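# Pull one staple stick out and set it legs down

## Task

Remove a single stick of staples from the staple box and rest it on the table top with its legs pointing downward, placed a good distance away from both the box's tray and its sleeve.

## Robot and tools

Robot: two arms, left_arm and right_arm, each ending in a two-finger gripper with a wrist camera. Measured base positions in the scene frame: left_arm (+0.040, +0.218, +0.025) m, quat_wxyz (+1.000, 0, 0, -0.019); right_arm (+0.002, -0.236, +0.040) m, quat_wxyz (+1.000, 0, 0, +0.006). A two-camera stand is fixed behind the arms. Loose objects may occasionally get a brief shove from outside.

Frames. Scene frame: origin at table-top height, halfway between the nominal bases, +x out over the table, +y toward left_arm, +z up. Arm names do not match image sides. Reported hand positions (metres), quaternions, velocities and absolute targets use the scene frame. Offsets you send use the axes of that arm's own Hand target. On the gripper, +z points along the fingers and the fingers open and close along y. end_effector_position is the spot between the pads, about 1 cm short of the fingertips.

The 14-number row (used by execute_actions and move): one flat list covering both arms, always all 14 numbers, each in [-1, 1]: left_arm dx, dy, dz, rx, ry, rz, opening, then right_arm in the same seven. dx..rz are offsets, not poses: they are measured from that arm's Hand target as it stood when the action or move began, along that Hand target's axes; 1.0 equals 0.6 m of travel or 180 degrees; rx, ry, rz form a single rotation vector. The opening is absolute: +1 fully open (0.094 m), -1 closed. Zeros in all six pose slots re-command the current Hand target; a 0 in the opening slot is itself a command (half open), so resend the present opening to keep a gripper unchanged.

execute_actions(actions, cameras): actions is a list of actions; each action is up to 15 rows, one per 1/30 s step; a short action repeats its last row to fill 15 steps. Every row counts from the action's starting Hand target, not the previous row, and each new action starts from the updated Hand target, so repeating an offset keeps moving. An empty list returns images and full status. cameras: names, ["all"], or []; an unknown name invalidates the call.

move(target, speed, blend, opening_speed, grip_force, blocking, cameras): target is one 14-number row or a list of up to 15 rows; every row is an offset from the same starting Hand targets. Straight-line paths, shared end time, at least 0.5 s, cut off at 10 s. speed: m/s, 0.002 to 2.9, default 0.25 (turns up to twice that in rad/s), one value or one per target. blend: metres of corner rounding per target; 0 means stop at each. opening_speed: rate of opening change per second on the -1..+1 scale, at least 0.2; use it to close gently. grip_force: newtons per pad, 10 to 50, one number or one per arm; it persists; lower force closes slowly. blocking=false returns after about 0.5 s while the move continues. Paths do not avoid obstacles or the other arm, and grippers lag and overshoot more at speed, especially with an outstretched arm. Avoid routing near an arm's own base; go around it.

wait(seconds 0 to 10, cameras): lets time pass holding commands; returns early if a running move ends. stop(cameras): brakes a running move. zoom_image(camera, region [x0, y0, x1, y1] pixels, at most 504 by 504): cameras cam_head_left, cam_head_right, cam_left_wrist, cam_right_wrist, only from the newest images. finished_scene(scene): ends the current scene (argument 1 to 2); call nothing after it in that reply. The goal must hold with the robot released.

Results: per arm end_effector_position, end_effector_quat_wxyz, Hand target (last command after clipping; next offsets start here), Tool commands, grip_measured (same scale as opening; the last joint position is opening in metres), joint positions, velocities (may read "within noise"), torques (include arm weight; positive toward larger joint values; numbers 1 to 3 wrap at ±28 N m). Moves add a "move:" line: done, off_target, moving, held, fault, plus limits such as paced (clipped) or held (steps withheld). done means at rest within 10 mm and 2 degrees; neither done nor off_target proves contact. execute_actions results also list some intermediate positions.

Control behaviour: each step, commanded orientation is clipped to within 40 degrees of the measured one; position wins when both cannot be met. Grippers often rest a few centimetres off the command from friction and load; resend the shortfall as an offset. A blocked arm keeps pressing until you command its target back past the gripper. Closing on a hard object: grip_measured tracks the command, force rises about 1 N per 0.001 below first contact, then jumps to the force limit near 20 N; to release, command well above grip_measured.

Avoid: dropping or releasing moving parts, fast impacts, hard pushes on fixed or heavy things, anything leaving the table, grippers or wrist cameras touching each other, one gripper closing on the other's fingers, strain on camera cables. Motor heat from holding loads, reaching far, or pushing toward unreachable poses: MOTOR HOT at 75 °C, fold-and-idle fault at 90 °C, arm collapse at 100 °C.

Joint ranges (rad): waist -2.618 to 3.054, shoulder 0.000 to 3.142, elbow 0.000 to 3.142 (straight 2.901), wrist pitch -1.571 to 1.571, wrist yaw -1.571 to 1.571, wrist roll -2.094 to 2.094.

Cameras are 504x504 with given OpenCV intrinsics and T_world_to_cam; head cameras may have shifted up to 2.3 degrees and 9 mm, wrist camera poses follow joint readings and can lag during motion.

Each tool is called after ">>>" as name([rows], argument=value, ...), one row to a line, values as JSON.

## Session

>>> execute_actions(actions=[])

Scene clock: 0.00 s.
left_arm: end_effector_position=(+0.4148, +0.0735, +0.1918) grip_measured=+1.000 end_effector_quat_wxyz=(+0.348, -0.013, +0.935, -0.070) | right_arm: end_effector_position=(+0.3679, -0.1105, +0.2613) grip_measured=+1.000 end_effector_quat_wxyz=(+0.420, +0.034, +0.896, +0.140)
Joint positions: left_arm=[-0.412 1.449 1.109 -0.521 -0.175 -0.413 0.094] | right_arm=[0.342 1.247 1.026 -0.434 0.056 0.403 0.094]
Joint velocities: within noise
Joint torques (N m): no reading
Heat: left arm: 28 °C; right arm: 29 °C.
Hand target: left_arm +0.4155, +0.0739, +0.1970; +0.354, -0.014, +0.932, -0.071 | right_arm +0.3673, -0.1112, +0.2651; +0.423, +0.034, +0.895, +0.140
Tool commands: left_gripper/opening=+1.0 right_gripper/opening=+1.0

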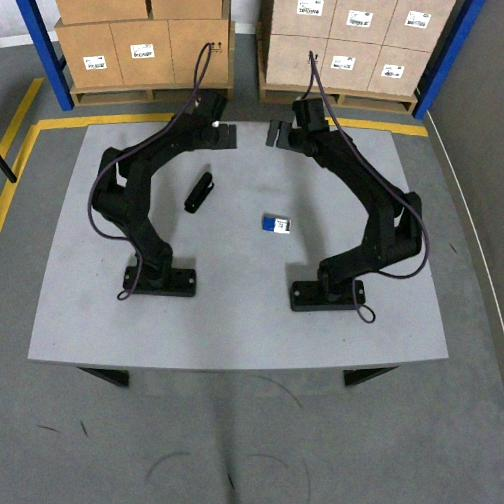

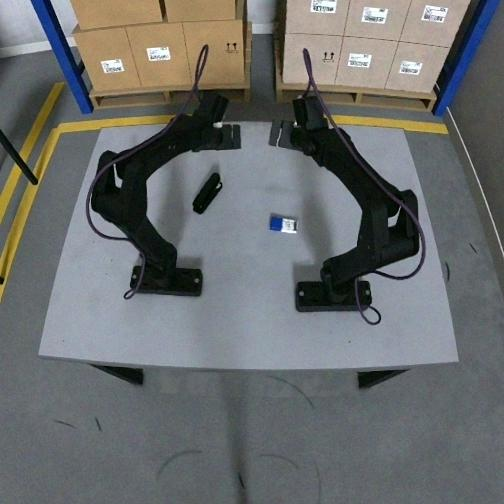

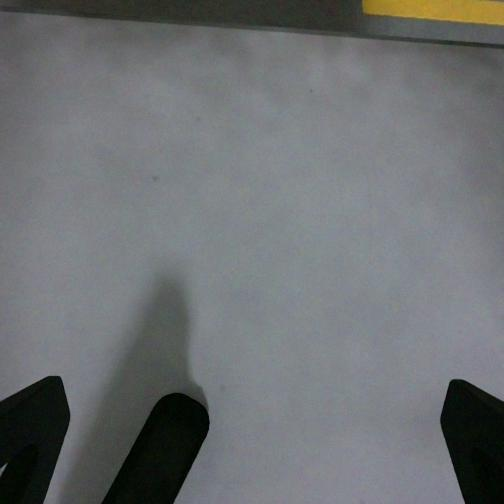

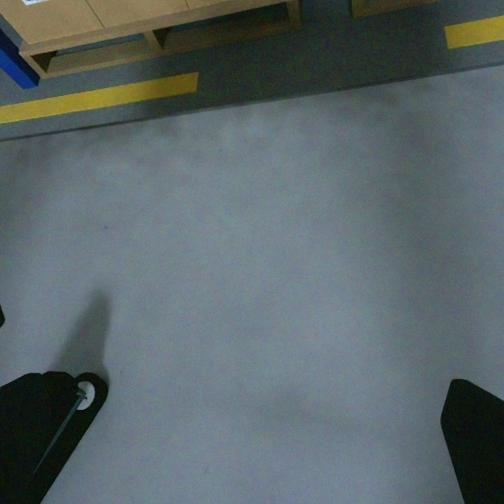

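>>> zoom_image(camera="cam_head_right", region=[240, 190, 330, 260])

>>> zoom_image(camera="cam_head_left", region=[240, 190, 330, 260])

Scaled by 5.600 from the camera's 504x504 image, which has a finer 720x720 frame.

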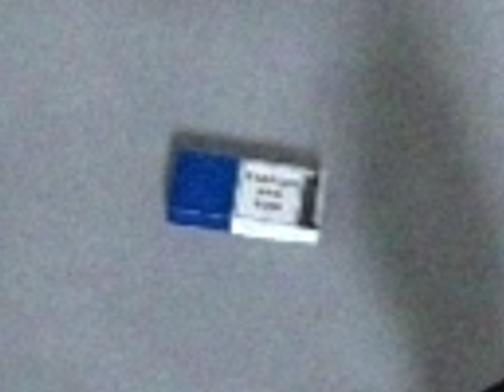

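Scaled by 5.600 from the camera's 504x504 image, which has a finer 720x720 frame.

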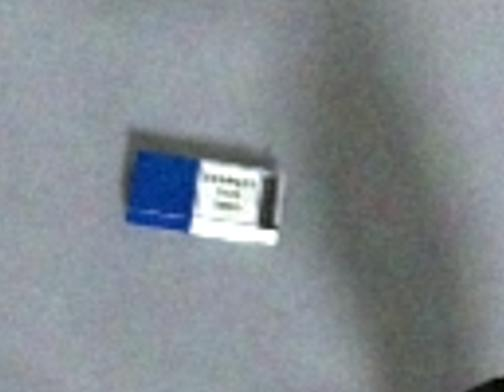

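>>> move(target=[0,0,0,0,0,0,1,0.249,-0.037,-0.090,0.092,0.279,-0.022,1], cameras=["all"])

Scene clock: 6.30 s.
left_arm: end_effector_position=(+0.4148, +0.0735, +0.1918) grip_measured=+1.000 end_effector_quat_wxyz=(+0.348, -0.013, +0.935, -0.070) | right_arm: end_effector_position=(+0.2274, -0.1218, +0.1743) grip_measured=+1.000 end_effector_quat_wxyz=(-0.004, +0.000, +1.000, -0.002)
Joint positions: left_arm=[-0.412 1.449 1.109 -0.521 -0.175 -0.413 0.094] | right_arm=[0.454 1.506 1.276 -1.35 0.001 0.466 0.094]
Joint velocities: left_arm=[-0.012 -0.046 -0.012 -0.051 0.051 0.066 0] | right_arm=[within noise]
Joint torques (N m): left_arm=[0.03 -6.56 6.45 1.18 -0.15 0.01] | right_arm=[0.51 -5.45 8.84 -0.08 0 0.08]
Heat: left arm: 29 °C; right arm: 30 °C.
Hand target: left_arm +0.4155, +0.0739, +0.1970; +0.354, -0.014, +0.932, -0.071 | right_arm +0.2315, -0.1178, +0.1799; +0.000, +0.000, +1.000, +0.001
Off the commanded pose: left_arm 0.005 m, 1 deg | right_arm 0.008 m, 1 deg.
move: done
camera_calibration:
cam_right_wrist: T_world_to_cam=[[0.0207478, -0.999781, 0.00279232, -0.129362], [-0.902335, -0.0175227, 0.43068, 0.166264], [-0.430536, -0.0114552, -0.902501, 0.338814], [0, 0, 0, 1]] pos_world=[0.298582, -0.122539, 0.234535]

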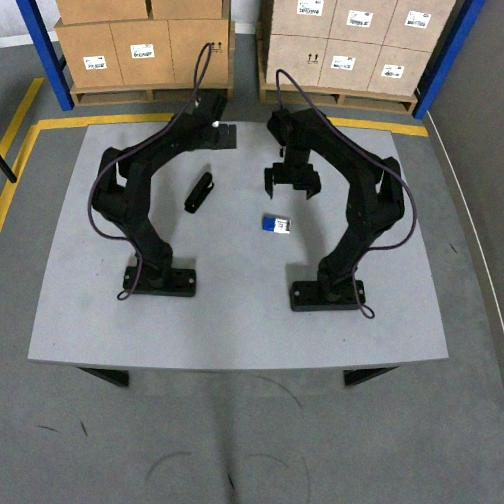

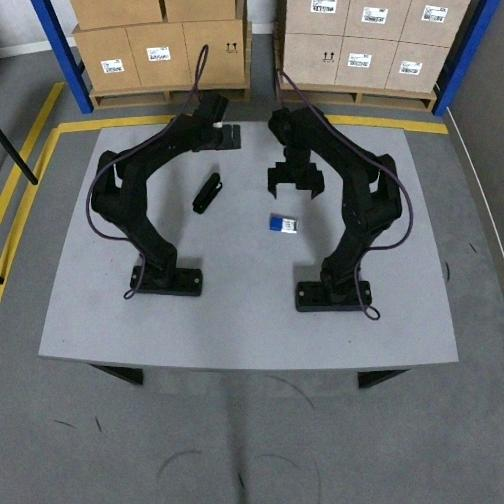

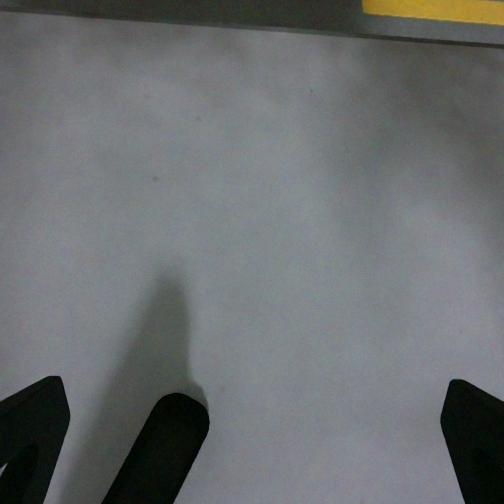

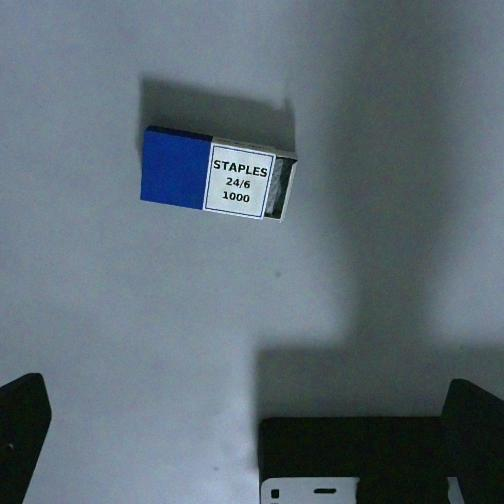

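>>> zoom_image(camera="cam_right_wrist", region=[120, 70, 320, 240])

Scaled by 2.520 from the camera's 504x504 image, which has a finer 720x720 frame.

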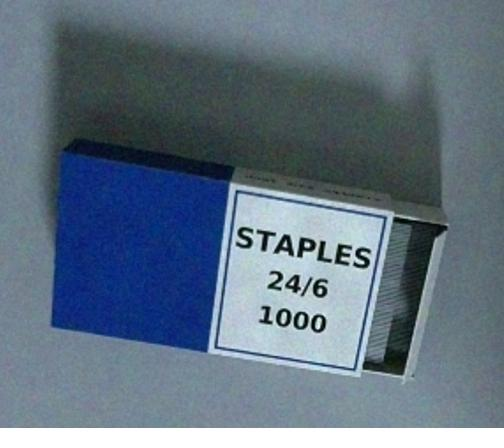

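>>> move(target=[0,0,0,0,0,0,1,-0.0075,-0.054,0.083,0,0,0.548,1], cameras=["cam_right_wrist","cam_head_right"])

Scene clock: 15.40 s.
left_arm: end_effector_position=(+0.4148, +0.0735, +0.1918) grip_measured=+1.000 end_effector_quat_wxyz=(+0.348, -0.013, +0.935, -0.070) | right_arm: end_effector_position=(+0.2401, -0.1460, +0.1334) grip_measured=+1.000 end_effector_quat_wxyz=(-0.002, +0.754, +0.657, +0.006)
Joint positions: left_arm=[-0.412 1.449 1.109 -0.521 -0.175 -0.413 0.094] | right_arm=[0.341 1.506 1.113 -1.168 -0.007 2.063 0.094]
Joint torques (N m): left_arm=[0.03 -6.56 6.45 1.19 -0.14 0.01] | right_arm=[-0.53 -7.06 4.23 0.13 0.06 0.11]
Heat: left arm: 30 °C; right arm: 31 °C.
Hand target: left_arm +0.4155, +0.0739, +0.1970; +0.354, -0.014, +0.932, -0.071 | right_arm +0.2359, -0.1501, +0.1300; -0.001, +0.759, +0.651, +0.000
Off the commanded pose: left_arm 0.005 m, 1 deg | right_arm 0.007 m, 1 deg.
move: done
camera_calibration:
cam_right_wrist: T_world_to_cam=[[-0.993031, 0.117626, -0.00731451, 0.254168], [0.102889, 0.895538, 0.432926, 0.0867151], [0.057474, 0.429157, -0.9014, 0.254064], [0, 0, 0, 1]] pos_world=[0.228873, -0.216587, 0.193331]
Images, in order (width x height): cam_head_right 504x504, cam_right_wrist 504x504.

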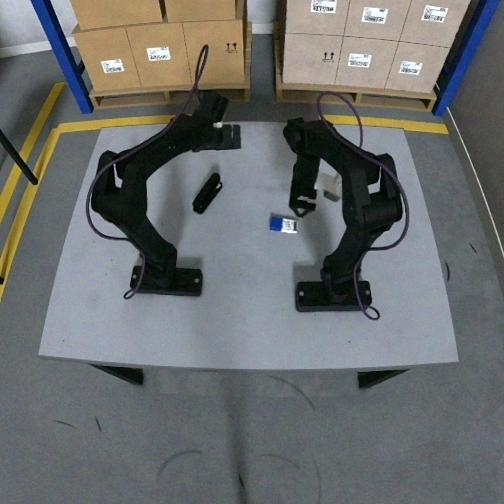

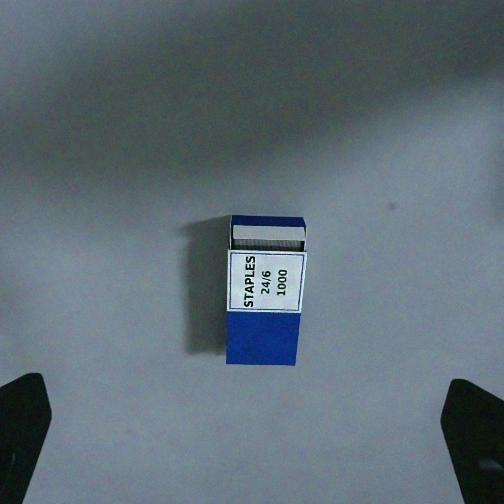

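>>> zoom_image(camera="cam_right_wrist", region=[210, 200, 320, 280])

Scaled by 4.582 from the camera's 504x504 image, which has a finer 720x720 frame.

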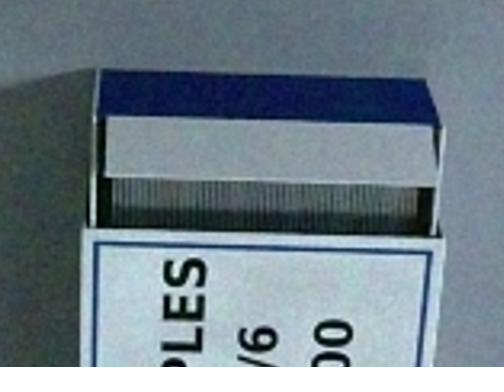

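>>> move(target=[0.317,-0.1115,-0.0385,0.3463,0.0249,0.4162,1,0,0,0,0,0,0,1], cameras=["all"])

Scene clock: 23.97 s.
left_arm: end_effector_position=(+0.2571, +0.0016, +0.0955) grip_measured=+1.000 end_effector_quat_wxyz=(+0.249, +0.700, +0.609, -0.277) | right_arm: end_effector_position=(+0.2401, -0.1460, +0.1334) grip_measured=+1.000 end_effector_quat_wxyz=(-0.002, +0.754, +0.657, +0.006)
Joint positions: left_arm=[-0.347 1.524 0.82 -0.623 0.731 1.232 0.094] | right_arm=[0.341 1.506 1.113 -1.168 -0.007 2.063 0.094]
Joint torques (N m): left_arm=[-0.51 -4.07 6.52 0.38 0.74 0.1] | right_arm=[-0.51 -7.06 4.23 0.11 0.07 0.09]
Heat: left arm: 31 °C; right arm: 31 °C.
Hand target: left_arm +0.2561, -0.0040, +0.0984; +0.249, +0.702, +0.601, -0.291 | right_arm +0.2359, -0.1501, +0.1300; -0.001, +0.759, +0.652, +0.000
Off the commanded pose: left_arm 0.006 m, 2 deg | right_arm 0.007 m, 1 deg.
move: done
camera_calibration:
cam_left_wrist: T_world_to_cam=[[-0.99747, 0.0699665, -0.0126178, 0.257157], [0.0697564, 0.928873, -0.36377, 0.0574389], [-0.0137314, -0.36373, -0.931403, 0.184911], [0, 0, 0, 1]] pos_world=[0.255038, -0.00408802, 0.196366]
cam_right_wrist: T_world_to_cam=[[-0.992988, 0.117989, -0.00735723, 0.254246], [0.103197, 0.895492, 0.432948, 0.0866302], [0.0576716, 0.429153, -0.901389, 0.254015], [0, 0, 0, 1]] pos_world=[0.228873, -0.216586, 0.193331]

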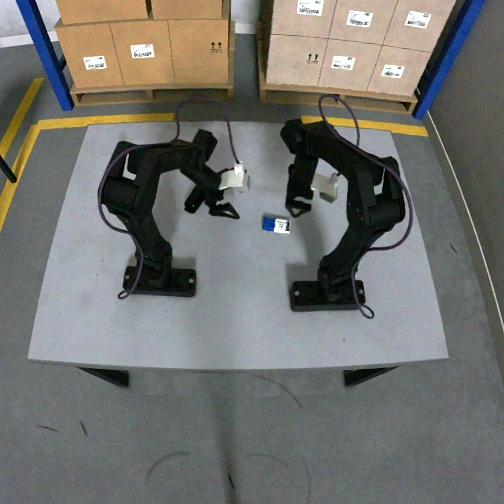

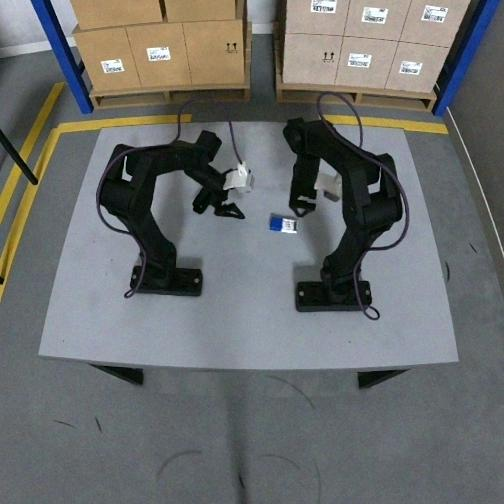

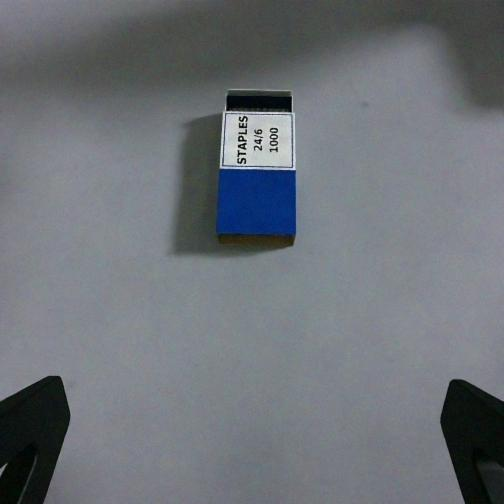

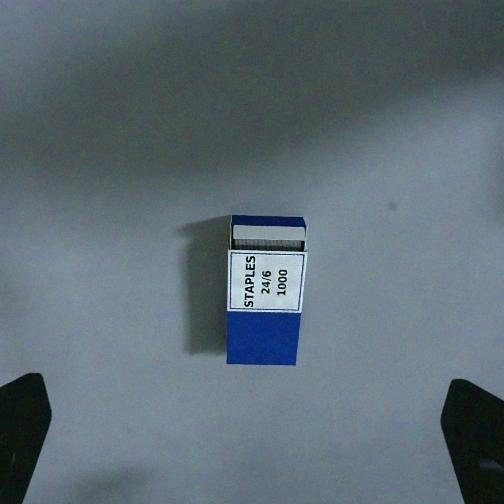

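>>> move(target=[-0.0135,0.007,0.16,0,0,0,1,-0.0072,-0.0133,0.142,0,0,0,1], cameras=["all"])

Scene clock: 27.33 s.
left_arm: end_effector_position=(+0.2554, -0.0781, +0.0449) grip_measured=+1.000 end_effector_quat_wxyz=(+0.260, +0.703, +0.598, -0.284) | right_arm: end_effector_position=(+0.2327, -0.1487, +0.0517) grip_measured=+1.000 end_effector_quat_wxyz=(+0.001, +0.755, +0.656, +0.013)
Joint positions: left_arm=[-0.598 1.751 0.78 -0.14 0.669 0.933 0.094] | right_arm=[0.341 1.566 0.827 -0.805 -0.007 2.064 0.094]
Joint torques (N m): left_arm=[-0.47 -5.61 3.54 0.9 0.45 -0.06] | right_arm=[-0.44 -5.24 4.07 0.15 0.06 0.09]
Heat: left arm: 31 °C; right arm: 30 °C.
Hand target: left_arm +0.2488, -0.0773, +0.0361; +0.248, +0.702, +0.601, -0.291 | right_arm +0.2273, -0.1531, +0.0448; -0.001, +0.759, +0.652, +0.000
Off the commanded pose: left_arm 0.011 m, 2 deg | right_arm 0.010 m, 2 deg.
move: off_target (left_arm)
camera_calibration:
cam_left_wrist: T_world_to_cam=[[-0.99615, 0.0840684, -0.0248629, 0.26167], [0.0870986, 0.916778, -0.389785, 0.108905], [-0.00997489, -0.39045, -0.92057, 0.105344], [0, 0, 0, 1]] pos_world=[0.252228, -0.0807087, 0.145932]
cam_right_wrist: T_world_to_cam=[[-0.992629, 0.119183, -0.0219729, 0.247413], [0.0974777, 0.892898, 0.439581, 0.125756], [0.07201, 0.434199, -0.897934, 0.17916], [0, 0, 0, 1]] pos_world=[0.22043, -0.219566, 0.111031]

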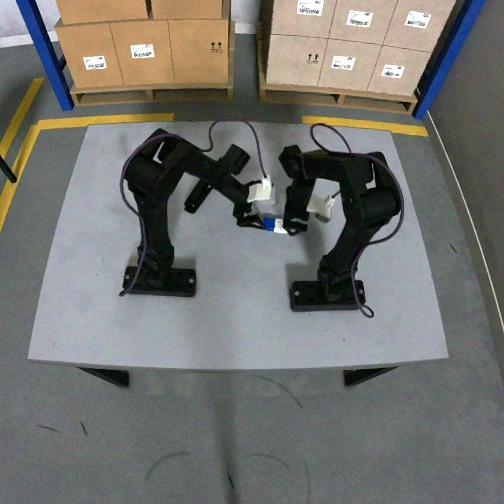

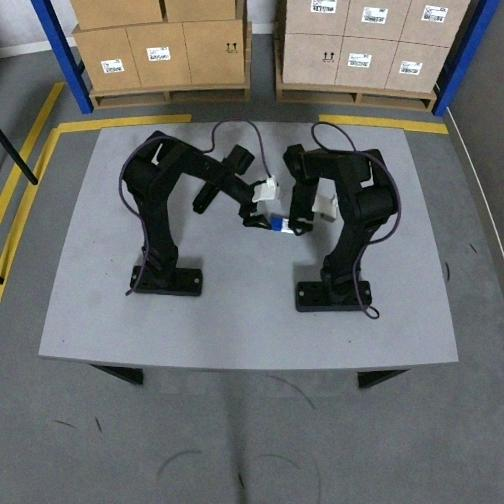

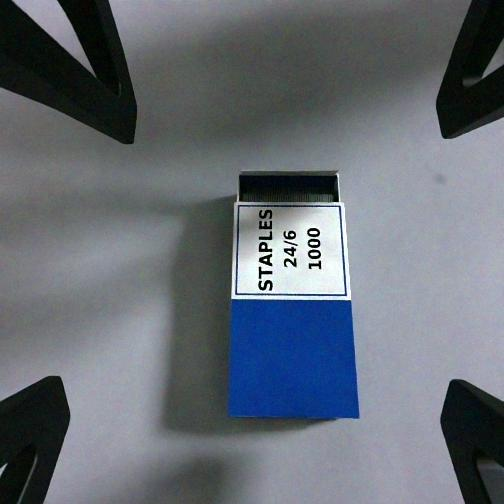

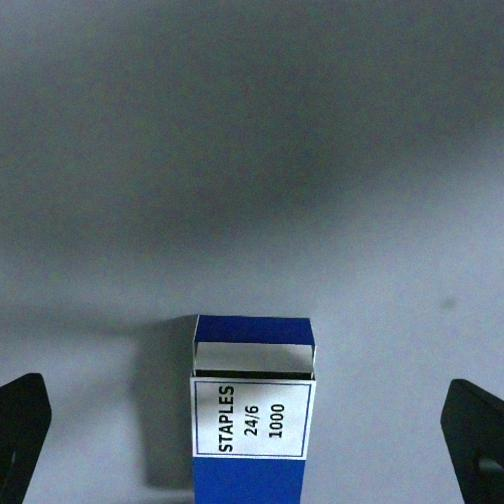

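>>> zoom_image(camera="cam_left_wrist", region=[220, 150, 360, 250])

>>> zoom_image(camera="cam_right_wrist", region=[180, 300, 330, 400])

Scaled by 3.600 from the camera's 504x504 image, which has a finer 720x720 frame.

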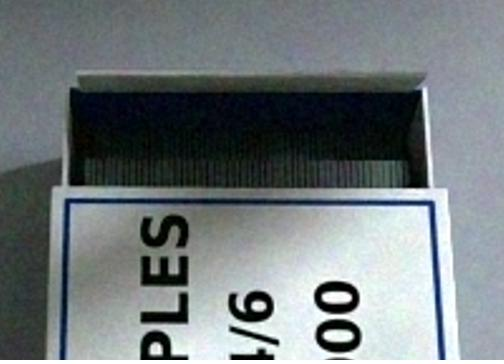

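Scaled by 3.360 from the camera's 504x504 image, which has a finer 720x720 frame.

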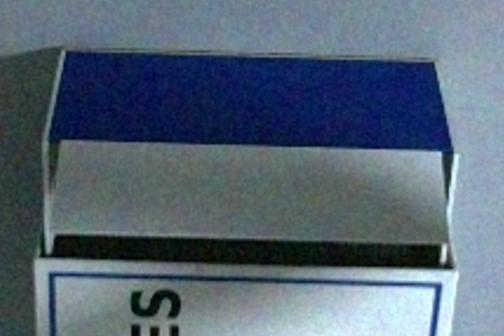

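>>> move(target=[0.0065,-0.0138,0.0457,0,0,0,1,0.0033,-0.001,0.056,0,0,0,1], cameras=["all"], speed=0.1)

Scene clock: 31.40 s.
left_arm: end_effector_position=(+0.2437, -0.0934, +0.0225) grip_measured=+1.000 end_effector_quat_wxyz=(+0.260, +0.702, +0.598, -0.285) | right_arm: end_effector_position=(+0.2346, -0.1480, +0.0184) grip_measured=+1.000 end_effector_quat_wxyz=(+0.002, +0.757, +0.653, +0.015)
Joint positions: left_arm=[-0.664 1.82 0.737 0.016 0.641 0.859 0.094] | right_arm=[0.341 1.651 0.758 -0.649 -0.007 2.072 0.094]
Joint torques (N m): left_arm=[-0.4 -5.68 3.54 0.99 0.41 -0.06] | right_arm=[0.34 -5.49 3.54 0.19 0.07 0.09]
Heat: left arm: 30 °C; right arm: 30 °C.
Hand target: left_arm +0.2382, -0.0925, +0.0140; +0.249, +0.702, +0.601, -0.291 | right_arm +0.2270, -0.1510, +0.0112; -0.001, +0.759, +0.652, +0.000
Off the commanded pose: left_arm 0.010 m, 1 deg | right_arm 0.011 m, 2 deg.
move: off_target (right_arm)
camera_calibration:
cam_left_wrist: T_world_to_cam=[[-0.996124, 0.085118, -0.0221564, 0.250813], [0.0869924, 0.9163, -0.390931, 0.115311], [-0.0129734, -0.391343, -0.920153, 0.07922], [0, 0, 0, 1]] pos_world=[0.240837, -0.0960062, 0.12353]
cam_right_wrist: T_world_to_cam=[[-0.99154, 0.127531, -0.0241876, 0.249563], [0.10392, 0.891572, 0.440795, 0.137874], [0.0777799, 0.434553, -0.897282, 0.147522], [0, 0, 0, 1]] pos_world=[0.22165, -0.218858, 0.0776311]

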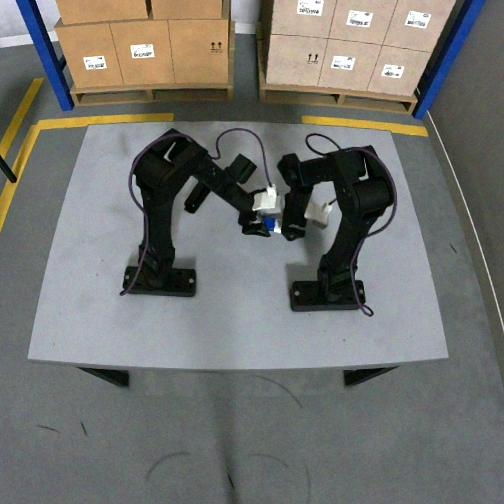

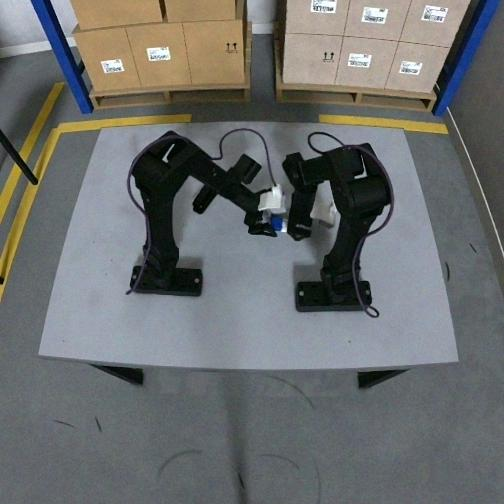

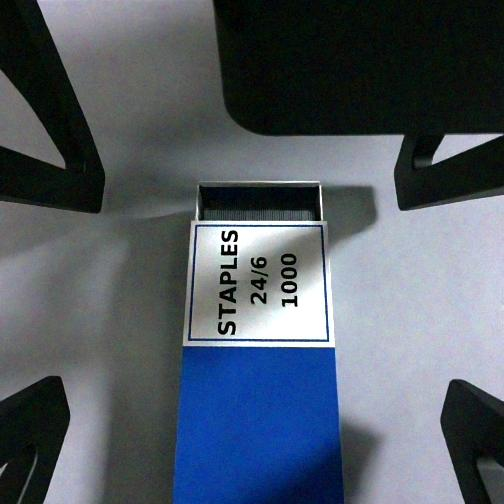

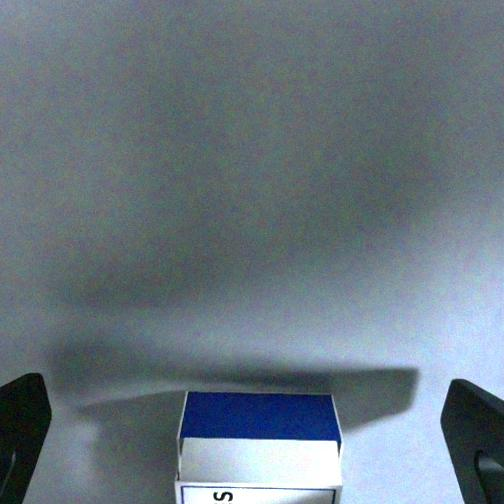

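>>> move(target=[0,0,0,0,0,0,-0.26,0,0,0,0,0,0,-0.1], cameras=["cam_left_wrist","cam_right_wrist"], opening_speed=0.8)

Scene clock: 34.53 s.
left_arm: end_effector_position=(+0.2439, -0.0936, +0.0226) grip_measured=-0.211 end_effector_quat_wxyz=(+0.260, +0.702, +0.598, -0.285) | right_arm: end_effector_position=(+0.2348, -0.1479, +0.0184) grip_measured=-0.098 end_effector_quat_wxyz=(+0.002, +0.757, +0.653, +0.015)
Joint positions: left_arm=[-0.664 1.82 0.737 0.017 0.641 0.858 0.037] | right_arm=[0.341 1.651 0.758 -0.649 -0.007 2.073 0.042]
Joint torques (N m): left_arm=[-0.4 -5.68 3.52 0.97 0.41 -0.04] | right_arm=[0.32 -5.49 3.55 0.16 0.07 0.08]
Heat: left arm: 30 °C; right arm: 30 °C.
Hand target: left_arm +0.2382, -0.0925, +0.0140; +0.249, +0.702, +0.601, -0.291 | right_arm +0.2272, -0.1510, +0.0113; -0.001, +0.759, +0.652, +0.000
Off the commanded pose: left_arm 0.010 m, 1 deg | right_arm 0.011 m, 2 deg.
move: off_target (right_arm)
camera_calibration:
cam_left_wrist: T_world_to_cam=[[-0.996188, 0.0843442, -0.0222493, 0.250874], [0.0863076, 0.916074, -0.391612, 0.115658], [-0.0126482, -0.39204, -0.919861, 0.0790928], [0, 0, 0, 1]] pos_world=[0.240936, -0.0961039, 0.123629]
cam_right_wrist: T_world_to_cam=[[-0.991466, 0.127979, -0.0248246, 0.249784], [0.104018, 0.891403, 0.441113, 0.13769], [0.0785817, 0.434766, -0.897108, 0.147326], [0, 0, 0, 1]] pos_world=[0.221753, -0.218757, 0.0776311]
Images, in order (width x height): cam_left_wrist 504x504, cam_right_wrist 504x504.

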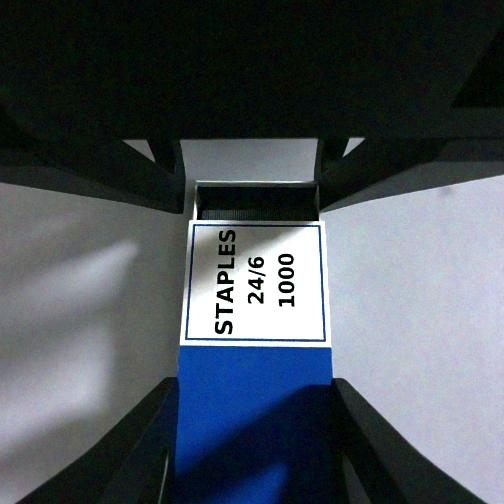

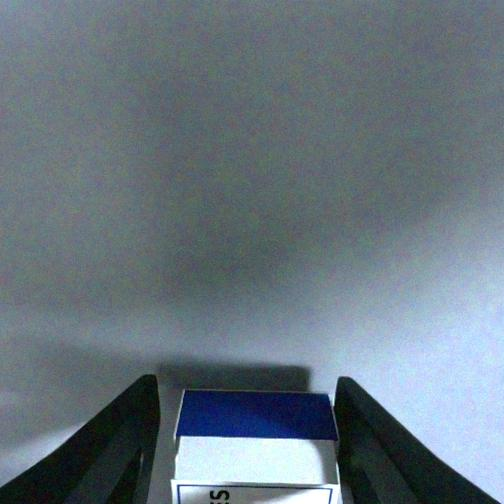

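>>> move(target=[0,0,0,0,0,0,-0.3,0,0,0,0,0,0,-0.34], cameras=["cam_left_wrist","cam_right_wrist"], opening_speed=0.3)

Scene clock: 35.97 s.
left_arm: end_effector_position=(+0.2443, -0.0937, +0.0226) grip_measured=-0.211 end_effector_quat_wxyz=(+0.261, +0.702, +0.598, -0.285) | right_arm: end_effector_position=(+0.2347, -0.1478, +0.0184) grip_measured=-0.249 end_effector_quat_wxyz=(+0.001, +0.757, +0.653, +0.015)
Joint positions: left_arm=[-0.664 1.82 0.737 0.018 0.639 0.858 0.037] | right_arm=[0.341 1.651 0.758 -0.649 -0.008 2.073 0.035]
Joint torques (N m): left_arm=[-0.42 -5.7 3.54 0.95 0.43 -0.04] | right_arm=[0.35 -5.49 3.54 0.15 0.08 0.08]
Heat: left arm: 30 °C; right arm: 30 °C.
Hand target: left_arm +0.2381, -0.0925, +0.0140; +0.249, +0.702, +0.601, -0.291 | right_arm +0.2269, -0.1510, +0.0112; -0.001, +0.759, +0.652, +0.000
Off the commanded pose: left_arm 0.011 m, 2 deg | right_arm 0.011 m, 2 deg.
move: off_target (left_arm, right_arm)
camera_calibration:
cam_left_wrist: T_world_to_cam=[[-0.996232, 0.0833443, -0.0239883, 0.251296], [0.086073, 0.916213, -0.391337, 0.115669], [-0.0106373, -0.391927, -0.919935, 0.0786318], [0, 0, 0, 1]] pos_world=[0.24123, -0.096104, 0.12363]
cam_right_wrist: T_world_to_cam=[[-0.991488, 0.127916, -0.0242813, 0.249718], [0.104118, 0.890933, 0.442038, 0.1374], [0.078177, 0.435747, -0.896668, 0.147552], [0, 0, 0, 1]] pos_world=[0.221751, -0.218653, 0.0776328]
Images, in order (width x height): cam_left_wrist 504x504, cam_right_wrist 504x504.

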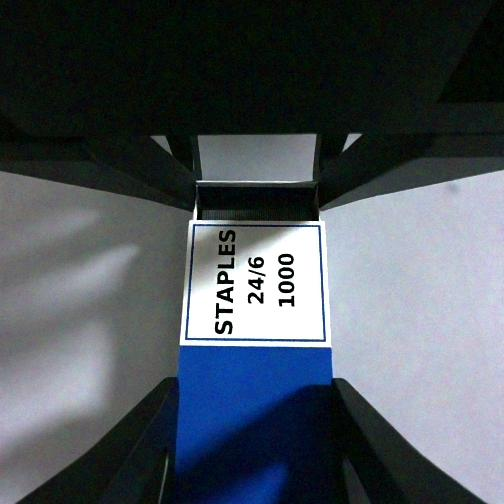

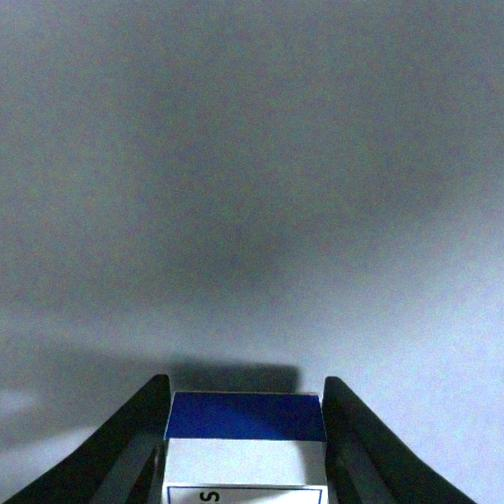

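>>> move(target=[0,0,0,0,0,0,-0.3,-0.08,0,0,0,0,0,-0.36], cameras=["all"], speed=0.06)

Scene clock: 38.10 s.
left_arm: end_effector_position=(+0.2470, -0.1029, +0.0285) grip_measured=-0.211 end_effector_quat_wxyz=(+0.278, +0.698, +0.593, -0.288) | right_arm: end_effector_position=(+0.2359, -0.1615, +0.0179) grip_measured=-0.250 end_effector_quat_wxyz=(-0.041, +0.749, +0.658, +0.061)
Joint positions: left_arm=[-0.678 1.82 0.737 0.071 0.641 0.828 0.037] | right_arm=[0.197 1.608 0.7 -0.596 -0.131 1.914 0.035]
Joint torques (N m): left_arm=[0.59 -5.87 3.52 0.53 0.4 0.27] | right_arm=[-3.02 -7.12 2.5 -0.31 1.17 -0.14]
Heat: left arm: 30 °C; right arm: 30 °C.
Hand target: left_arm +0.2382, -0.0925, +0.0140; +0.249, +0.702, +0.601, -0.291 | right_arm +0.2199, -0.1985, +0.0112; -0.001, +0.759, +0.651, +0.000
Off the commanded pose: left_arm 0.020 m, 4 deg | right_arm 0.041 m, 8 deg.
move: off_target (left_arm, right_arm)
camera_calibration:
cam_left_wrist: T_world_to_cam=[[-0.996138, 0.076338, -0.0433822, 0.254752], [0.0875144, 0.903281, -0.420029, 0.12542], [0.0071221, -0.422204, -0.906473, 0.0725415], [0, 0, 0, 1]] pos_world=[0.242275, -0.10211, 0.129489]
cam_right_wrist: T_world_to_cam=[[-0.993569, 0.11083, -0.023189, 0.250322], [0.079926, 0.831534, 0.549694, 0.143966], [0.080205, 0.544306, -0.835044, 0.168796], [0, 0, 0, 1]] pos_world=[0.223667, -0.239333, 0.0676191]

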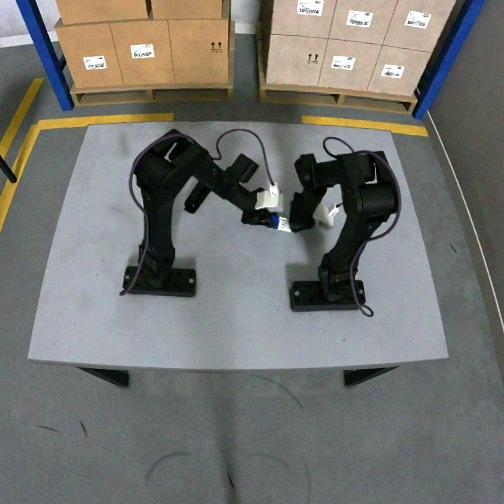

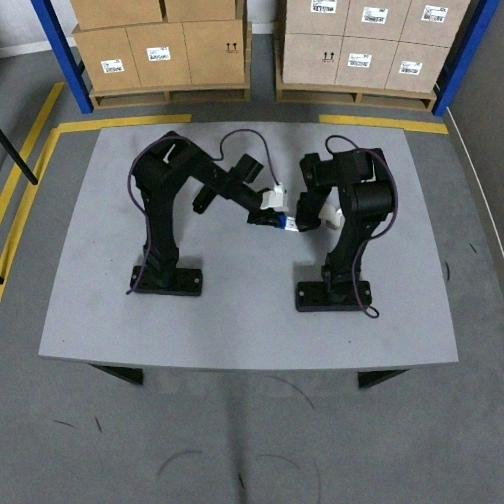

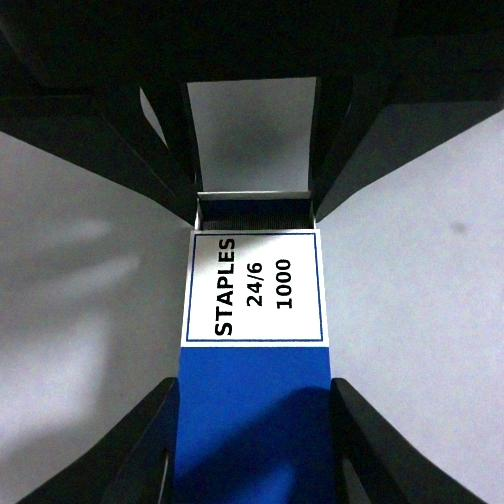

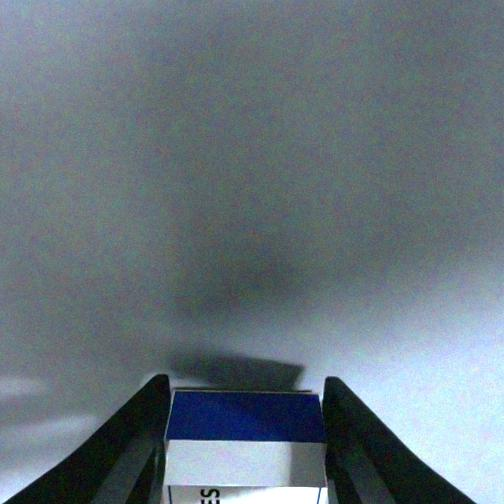

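>>> move(target=[0,0,0,0,0,0,-0.24,0,0,0,0,0,0,-0.36], cameras=["cam_left_wrist","cam_right_wrist"], speed=0.06)

Scene clock: 39.87 s.
left_arm: end_effector_position=(+0.2470, -0.1029, +0.0285) grip_measured=-0.211 end_effector_quat_wxyz=(+0.278, +0.698, +0.593, -0.288) | right_arm: end_effector_position=(+0.2359, -0.1615, +0.0179) grip_measured=-0.250 end_effector_quat_wxyz=(-0.041, +0.749, +0.658, +0.061)
Joint positions: left_arm=[-0.678 1.82 0.737 0.071 0.641 0.828 0.037] | right_arm=[0.197 1.608 0.7 -0.596 -0.131 1.914 0.035]
Joint torques (N m): left_arm=[0.59 -5.86 3.52 0.53 0.4 0.27] | right_arm=[-3.02 -7.13 2.51 -0.3 1.19 -0.15]
Heat: left arm: 30 °C; right arm: 30 °C.
Hand target: left_arm +0.2382, -0.0925, +0.0140; +0.249, +0.702, +0.601, -0.291 | right_arm +0.2199, -0.1985, +0.0112; +0.000, +0.759, +0.652, +0.000
Off the commanded pose: left_arm 0.020 m, 4 deg | right_arm 0.041 m, 8 deg.
move: off_target (left_arm, right_arm)
camera_calibration:
cam_left_wrist: T_world_to_cam=[[-0.996138, 0.076338, -0.0433822, 0.254752], [0.0875144, 0.903281, -0.420029, 0.12542], [0.0071221, -0.422204, -0.906473, 0.0725415], [0, 0, 0, 1]] pos_world=[0.242275, -0.10211, 0.129489]
cam_right_wrist: T_world_to_cam=[[-0.993608, 0.110474, -0.0231889, 0.250245], [0.0796302, 0.831576, 0.549673, 0.144044], [0.080008, 0.544313, -0.835058, 0.168843], [0, 0, 0, 1]] pos_world=[0.223667, -0.239333, 0.0676191]
Images, in order (width x height): cam_left_wrist 504x504, cam_right_wrist 504x504.

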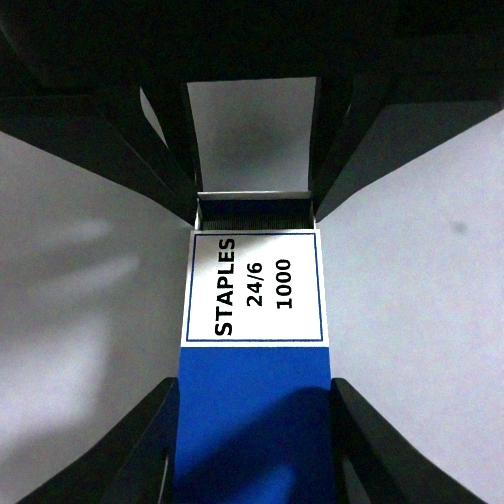

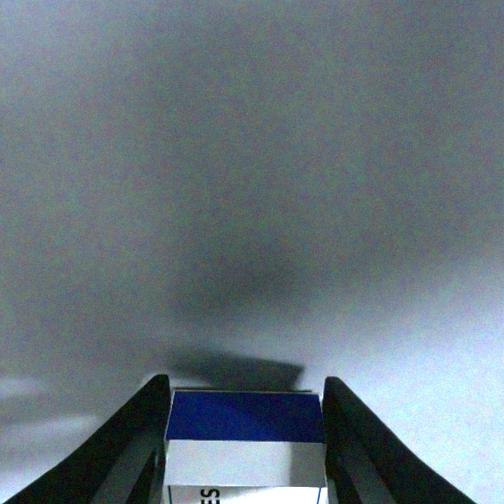

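>>> move(target=[0,0,0,0,0,0,-0.24,-0.06,0,0,0,0,0,-0.4], cameras=["cam_left_wrist","cam_right_wrist"], speed=0.06)

Scene clock: 42.40 s.
left_arm: end_effector_position=(+0.2477, -0.1130, +0.0362) grip_measured=-0.211 end_effector_quat_wxyz=(+0.298, +0.699, +0.580, -0.295) | right_arm: end_effector_position=(+0.2368, -0.1744, +0.0247) grip_measured=-0.250 end_effector_quat_wxyz=(-0.071, +0.742, +0.659, +0.104)
Joint positions: left_arm=[-0.691 1.82 0.737 0.124 0.656 0.814 0.037] | right_arm=[0.065 1.566 0.671 -0.595 -0.239 1.776 0.035]
Joint torques (N m): left_arm=[1.48 -6.15 3.37 0.13 0.24 0.37] | right_arm=[-4.53 -6.61 2.56 -0.47 2.08 -0.28]
Heat: left arm: 30 °C; right arm: 30 °C.
Hand target: left_arm +0.2383, -0.0925, +0.0140; +0.249, +0.702, +0.601, -0.291 | right_arm +0.2144, -0.2341, +0.0111; -0.001, +0.759, +0.651, +0.000
Off the commanded pose: left_arm 0.032 m, 6 deg | right_arm 0.065 m, 14 deg.
move: off_target (left_arm, right_arm)
camera_calibration:
cam_left_wrist: T_world_to_cam=[[-0.993918, 0.0862435, -0.068473, 0.258032], [0.108088, 0.882947, -0.45686, 0.131612], [0.0210569, -0.461482, -0.886899, 0.0666734], [0, 0, 0, 1]] pos_world=[0.240833, -0.107691, 0.136929]
cam_right_wrist: T_world_to_cam=[[-0.9939, 0.103297, -0.0386465, 0.251964], [0.0556071, 0.771956, 0.633239, 0.144128], [0.0952448, 0.627227, -0.772991, 0.190863], [0, 0, 0, 1]] pos_world=[0.224234, -0.257002, 0.0660056]
Images, in order (width x height): cam_left_wrist 504x504, cam_right_wrist 504x504.

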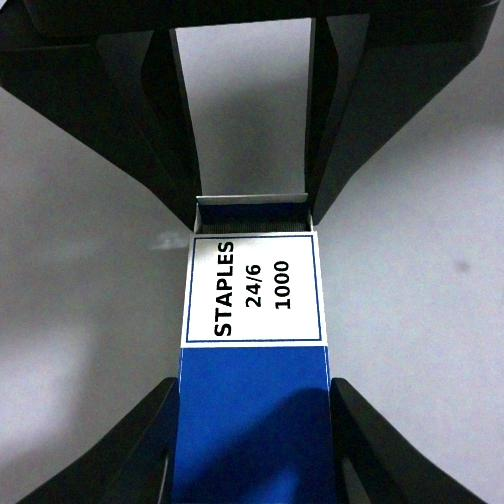

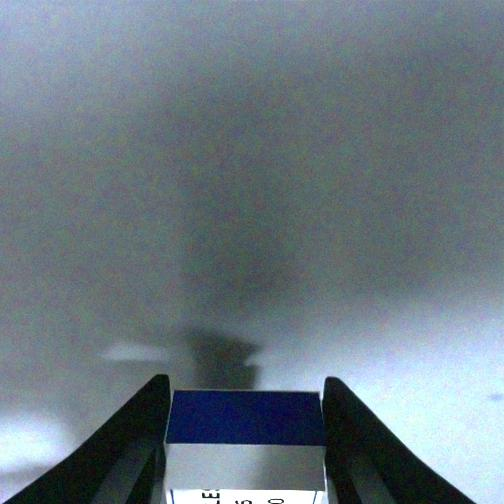

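>>> move([
  [0,0,0,0,0,0,-0.3,0.14,0,0,0,0,0,-0.36],
  [0,0,0,0,0,0,-0.3,0.14,0,0,0,0,0,0.4],
  [0,0,0,0,0,0,-0.3,0.06,0,-0.06,0,0,0,0.4],
], cameras=["all"], speed=0.08)

Scene clock: 48.40 s.
left_arm: end_effector_position=(+0.2416, -0.0991, +0.0244) grip_measured=-0.211 end_effector_quat_wxyz=(+0.267, +0.706, +0.590, -0.286) | right_arm: end_effector_position=(+0.2184, -0.1963, +0.0404) grip_measured=+0.398 end_effector_quat_wxyz=(-0.006, +0.759, +0.651, -0.002)
Joint positions: left_arm=[-0.68 1.82 0.735 0.041 0.64 0.855 0.037] | right_arm=[0.159 1.522 0.733 -0.791 -0.008 1.894 0.066]
Joint torques (N m): left_arm=[0.76 -5.72 3.7 0.77 0.41 -0.02] | right_arm=[-0.43 -7.34 6.19 -0.21 0.09 -0.04]
Heat: left arm: 30 °C; right arm: 30 °C.
Hand target: left_arm +0.2382, -0.0925, +0.0140; +0.249, +0.702, +0.601, -0.291 | right_arm +0.2198, -0.1985, +0.0472; -0.001, +0.759, +0.652, +0.000
Off the commanded pose: left_arm 0.013 m, 3 deg | right_arm 0.007 m, 1 deg.
move: off_target (left_arm)
camera_calibration:
cam_left_wrist: T_world_to_cam=[[-0.994554, 0.0970951, -0.0378885, 0.250399], [0.104124, 0.909526, -0.402394, 0.116873], [-0.00460992, -0.404147, -0.914682, 0.0753254], [0, 0, 0, 1]] pos_world=[0.237213, -0.100169, 0.125415]
cam_right_wrist: T_world_to_cam=[[-0.991251, 0.131644, 0.00959366, 0.239544], [0.123046, 0.895312, 0.428107, 0.170014], [0.0477685, 0.425542, -0.903677, 0.19467], [0, 0, 0, 1]] pos_world=[0.207229, -0.26659, 0.100836]

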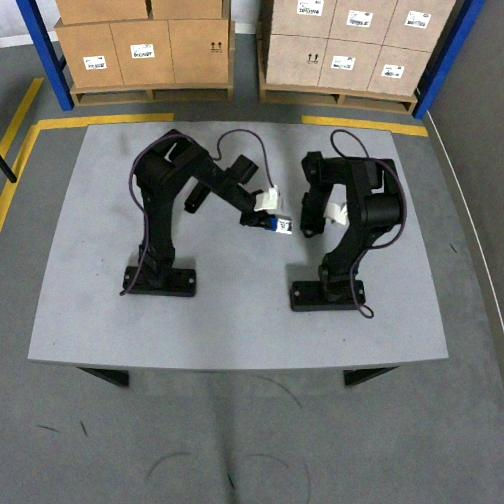

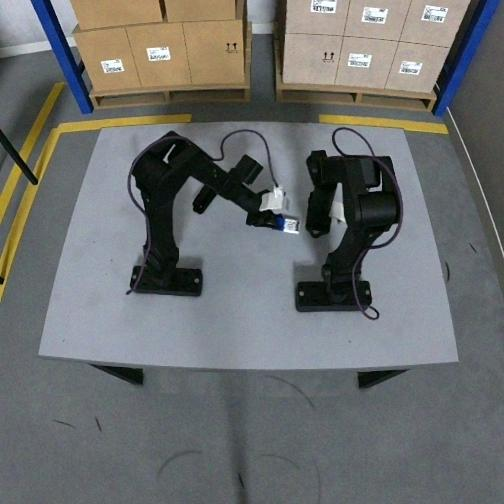

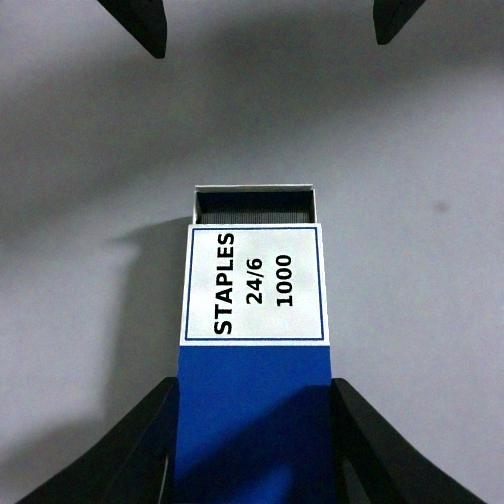

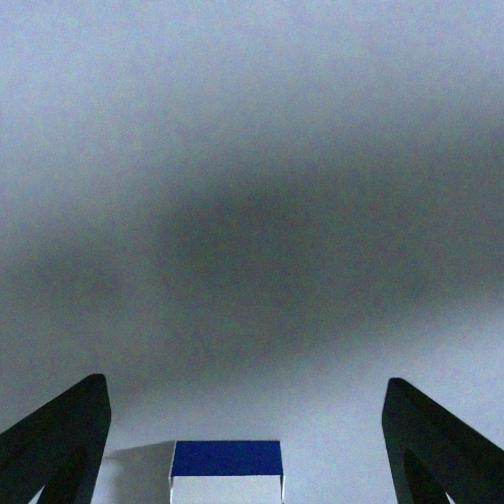

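>>> zoom_image(camera="cam_left_wrist", region=[170, 170, 340, 260])

>>> move(target=[0,0,0,0,0,0,-0.3,-0.1,0,-0.06,0,0,0,0.4], cameras=["cam_right_wrist"])

>>> zoom_image(camera="cam_right_wrist", region=[150, 300, 350, 500])

Scaled by 2.965 from the camera's 504x504 image, which has a finer 720x720 frame.

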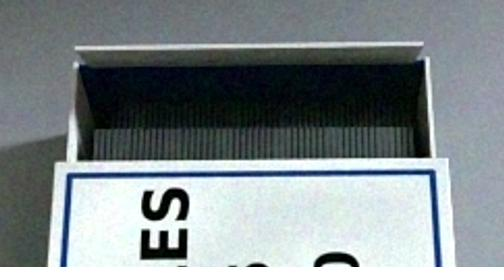

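Scene clock: 50.57 s.
left_arm: end_effector_position=(+0.2416, -0.0991, +0.0244) grip_measured=-0.211 end_effector_quat_wxyz=(+0.267, +0.706, +0.590, -0.286) | right_arm: end_effector_position=(+0.2058, -0.2549, +0.0739) grip_measured=+0.398 end_effector_quat_wxyz=(-0.011, +0.758, +0.652, -0.005)
Joint positions: left_arm=[-0.68 1.82 0.735 0.041 0.64 0.855 0.037] | right_arm=[-0.115 1.405 0.78 -0.968 -0.007 1.619 0.066]
Joint torques (N m): left_arm=[0.77 -5.72 3.7 0.77 0.41 -0.02] | right_arm=[-0.53 -6.19 7.83 -0.22 0.08 -0.06]
Heat: left arm: 30 °C; right arm: 30 °C.
Hand target: left_arm +0.2382, -0.0925, +0.0140; +0.249, +0.702, +0.601, -0.291 | right_arm +0.2107, -0.2578, +0.0831; -0.001, +0.759, +0.652, +0.000
Off the commanded pose: left_arm 0.013 m, 3 deg | right_arm 0.011 m, 1 deg.
move: off_target (left_arm, right_arm)
camera_calibration:
cam_right_wrist: T_world_to_cam=[[-0.991235, 0.130422, 0.0210773, 0.233271], [0.126785, 0.89421, 0.429318, 0.208506], [0.0371449, 0.428227, -0.902907, 0.253158], [0, 0, 0, 1]] pos_world=[0.195388, -0.325281, 0.134147]
Images, in order (width x height): cam_right_wrist 504x504.

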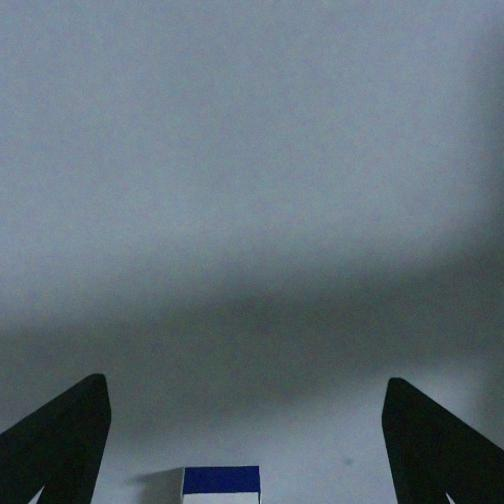

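Scaled by 2.520 from the camera's 504x504 image, which has a finer 720x720 frame.

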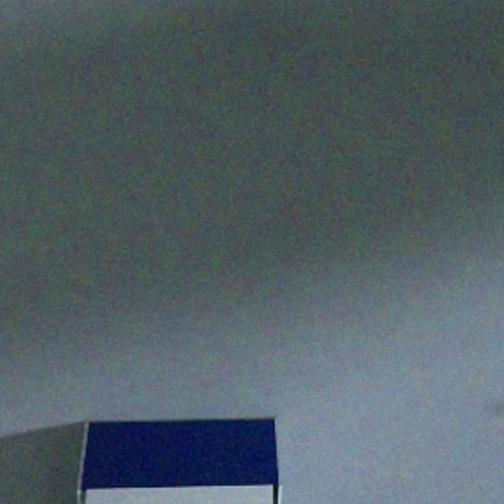

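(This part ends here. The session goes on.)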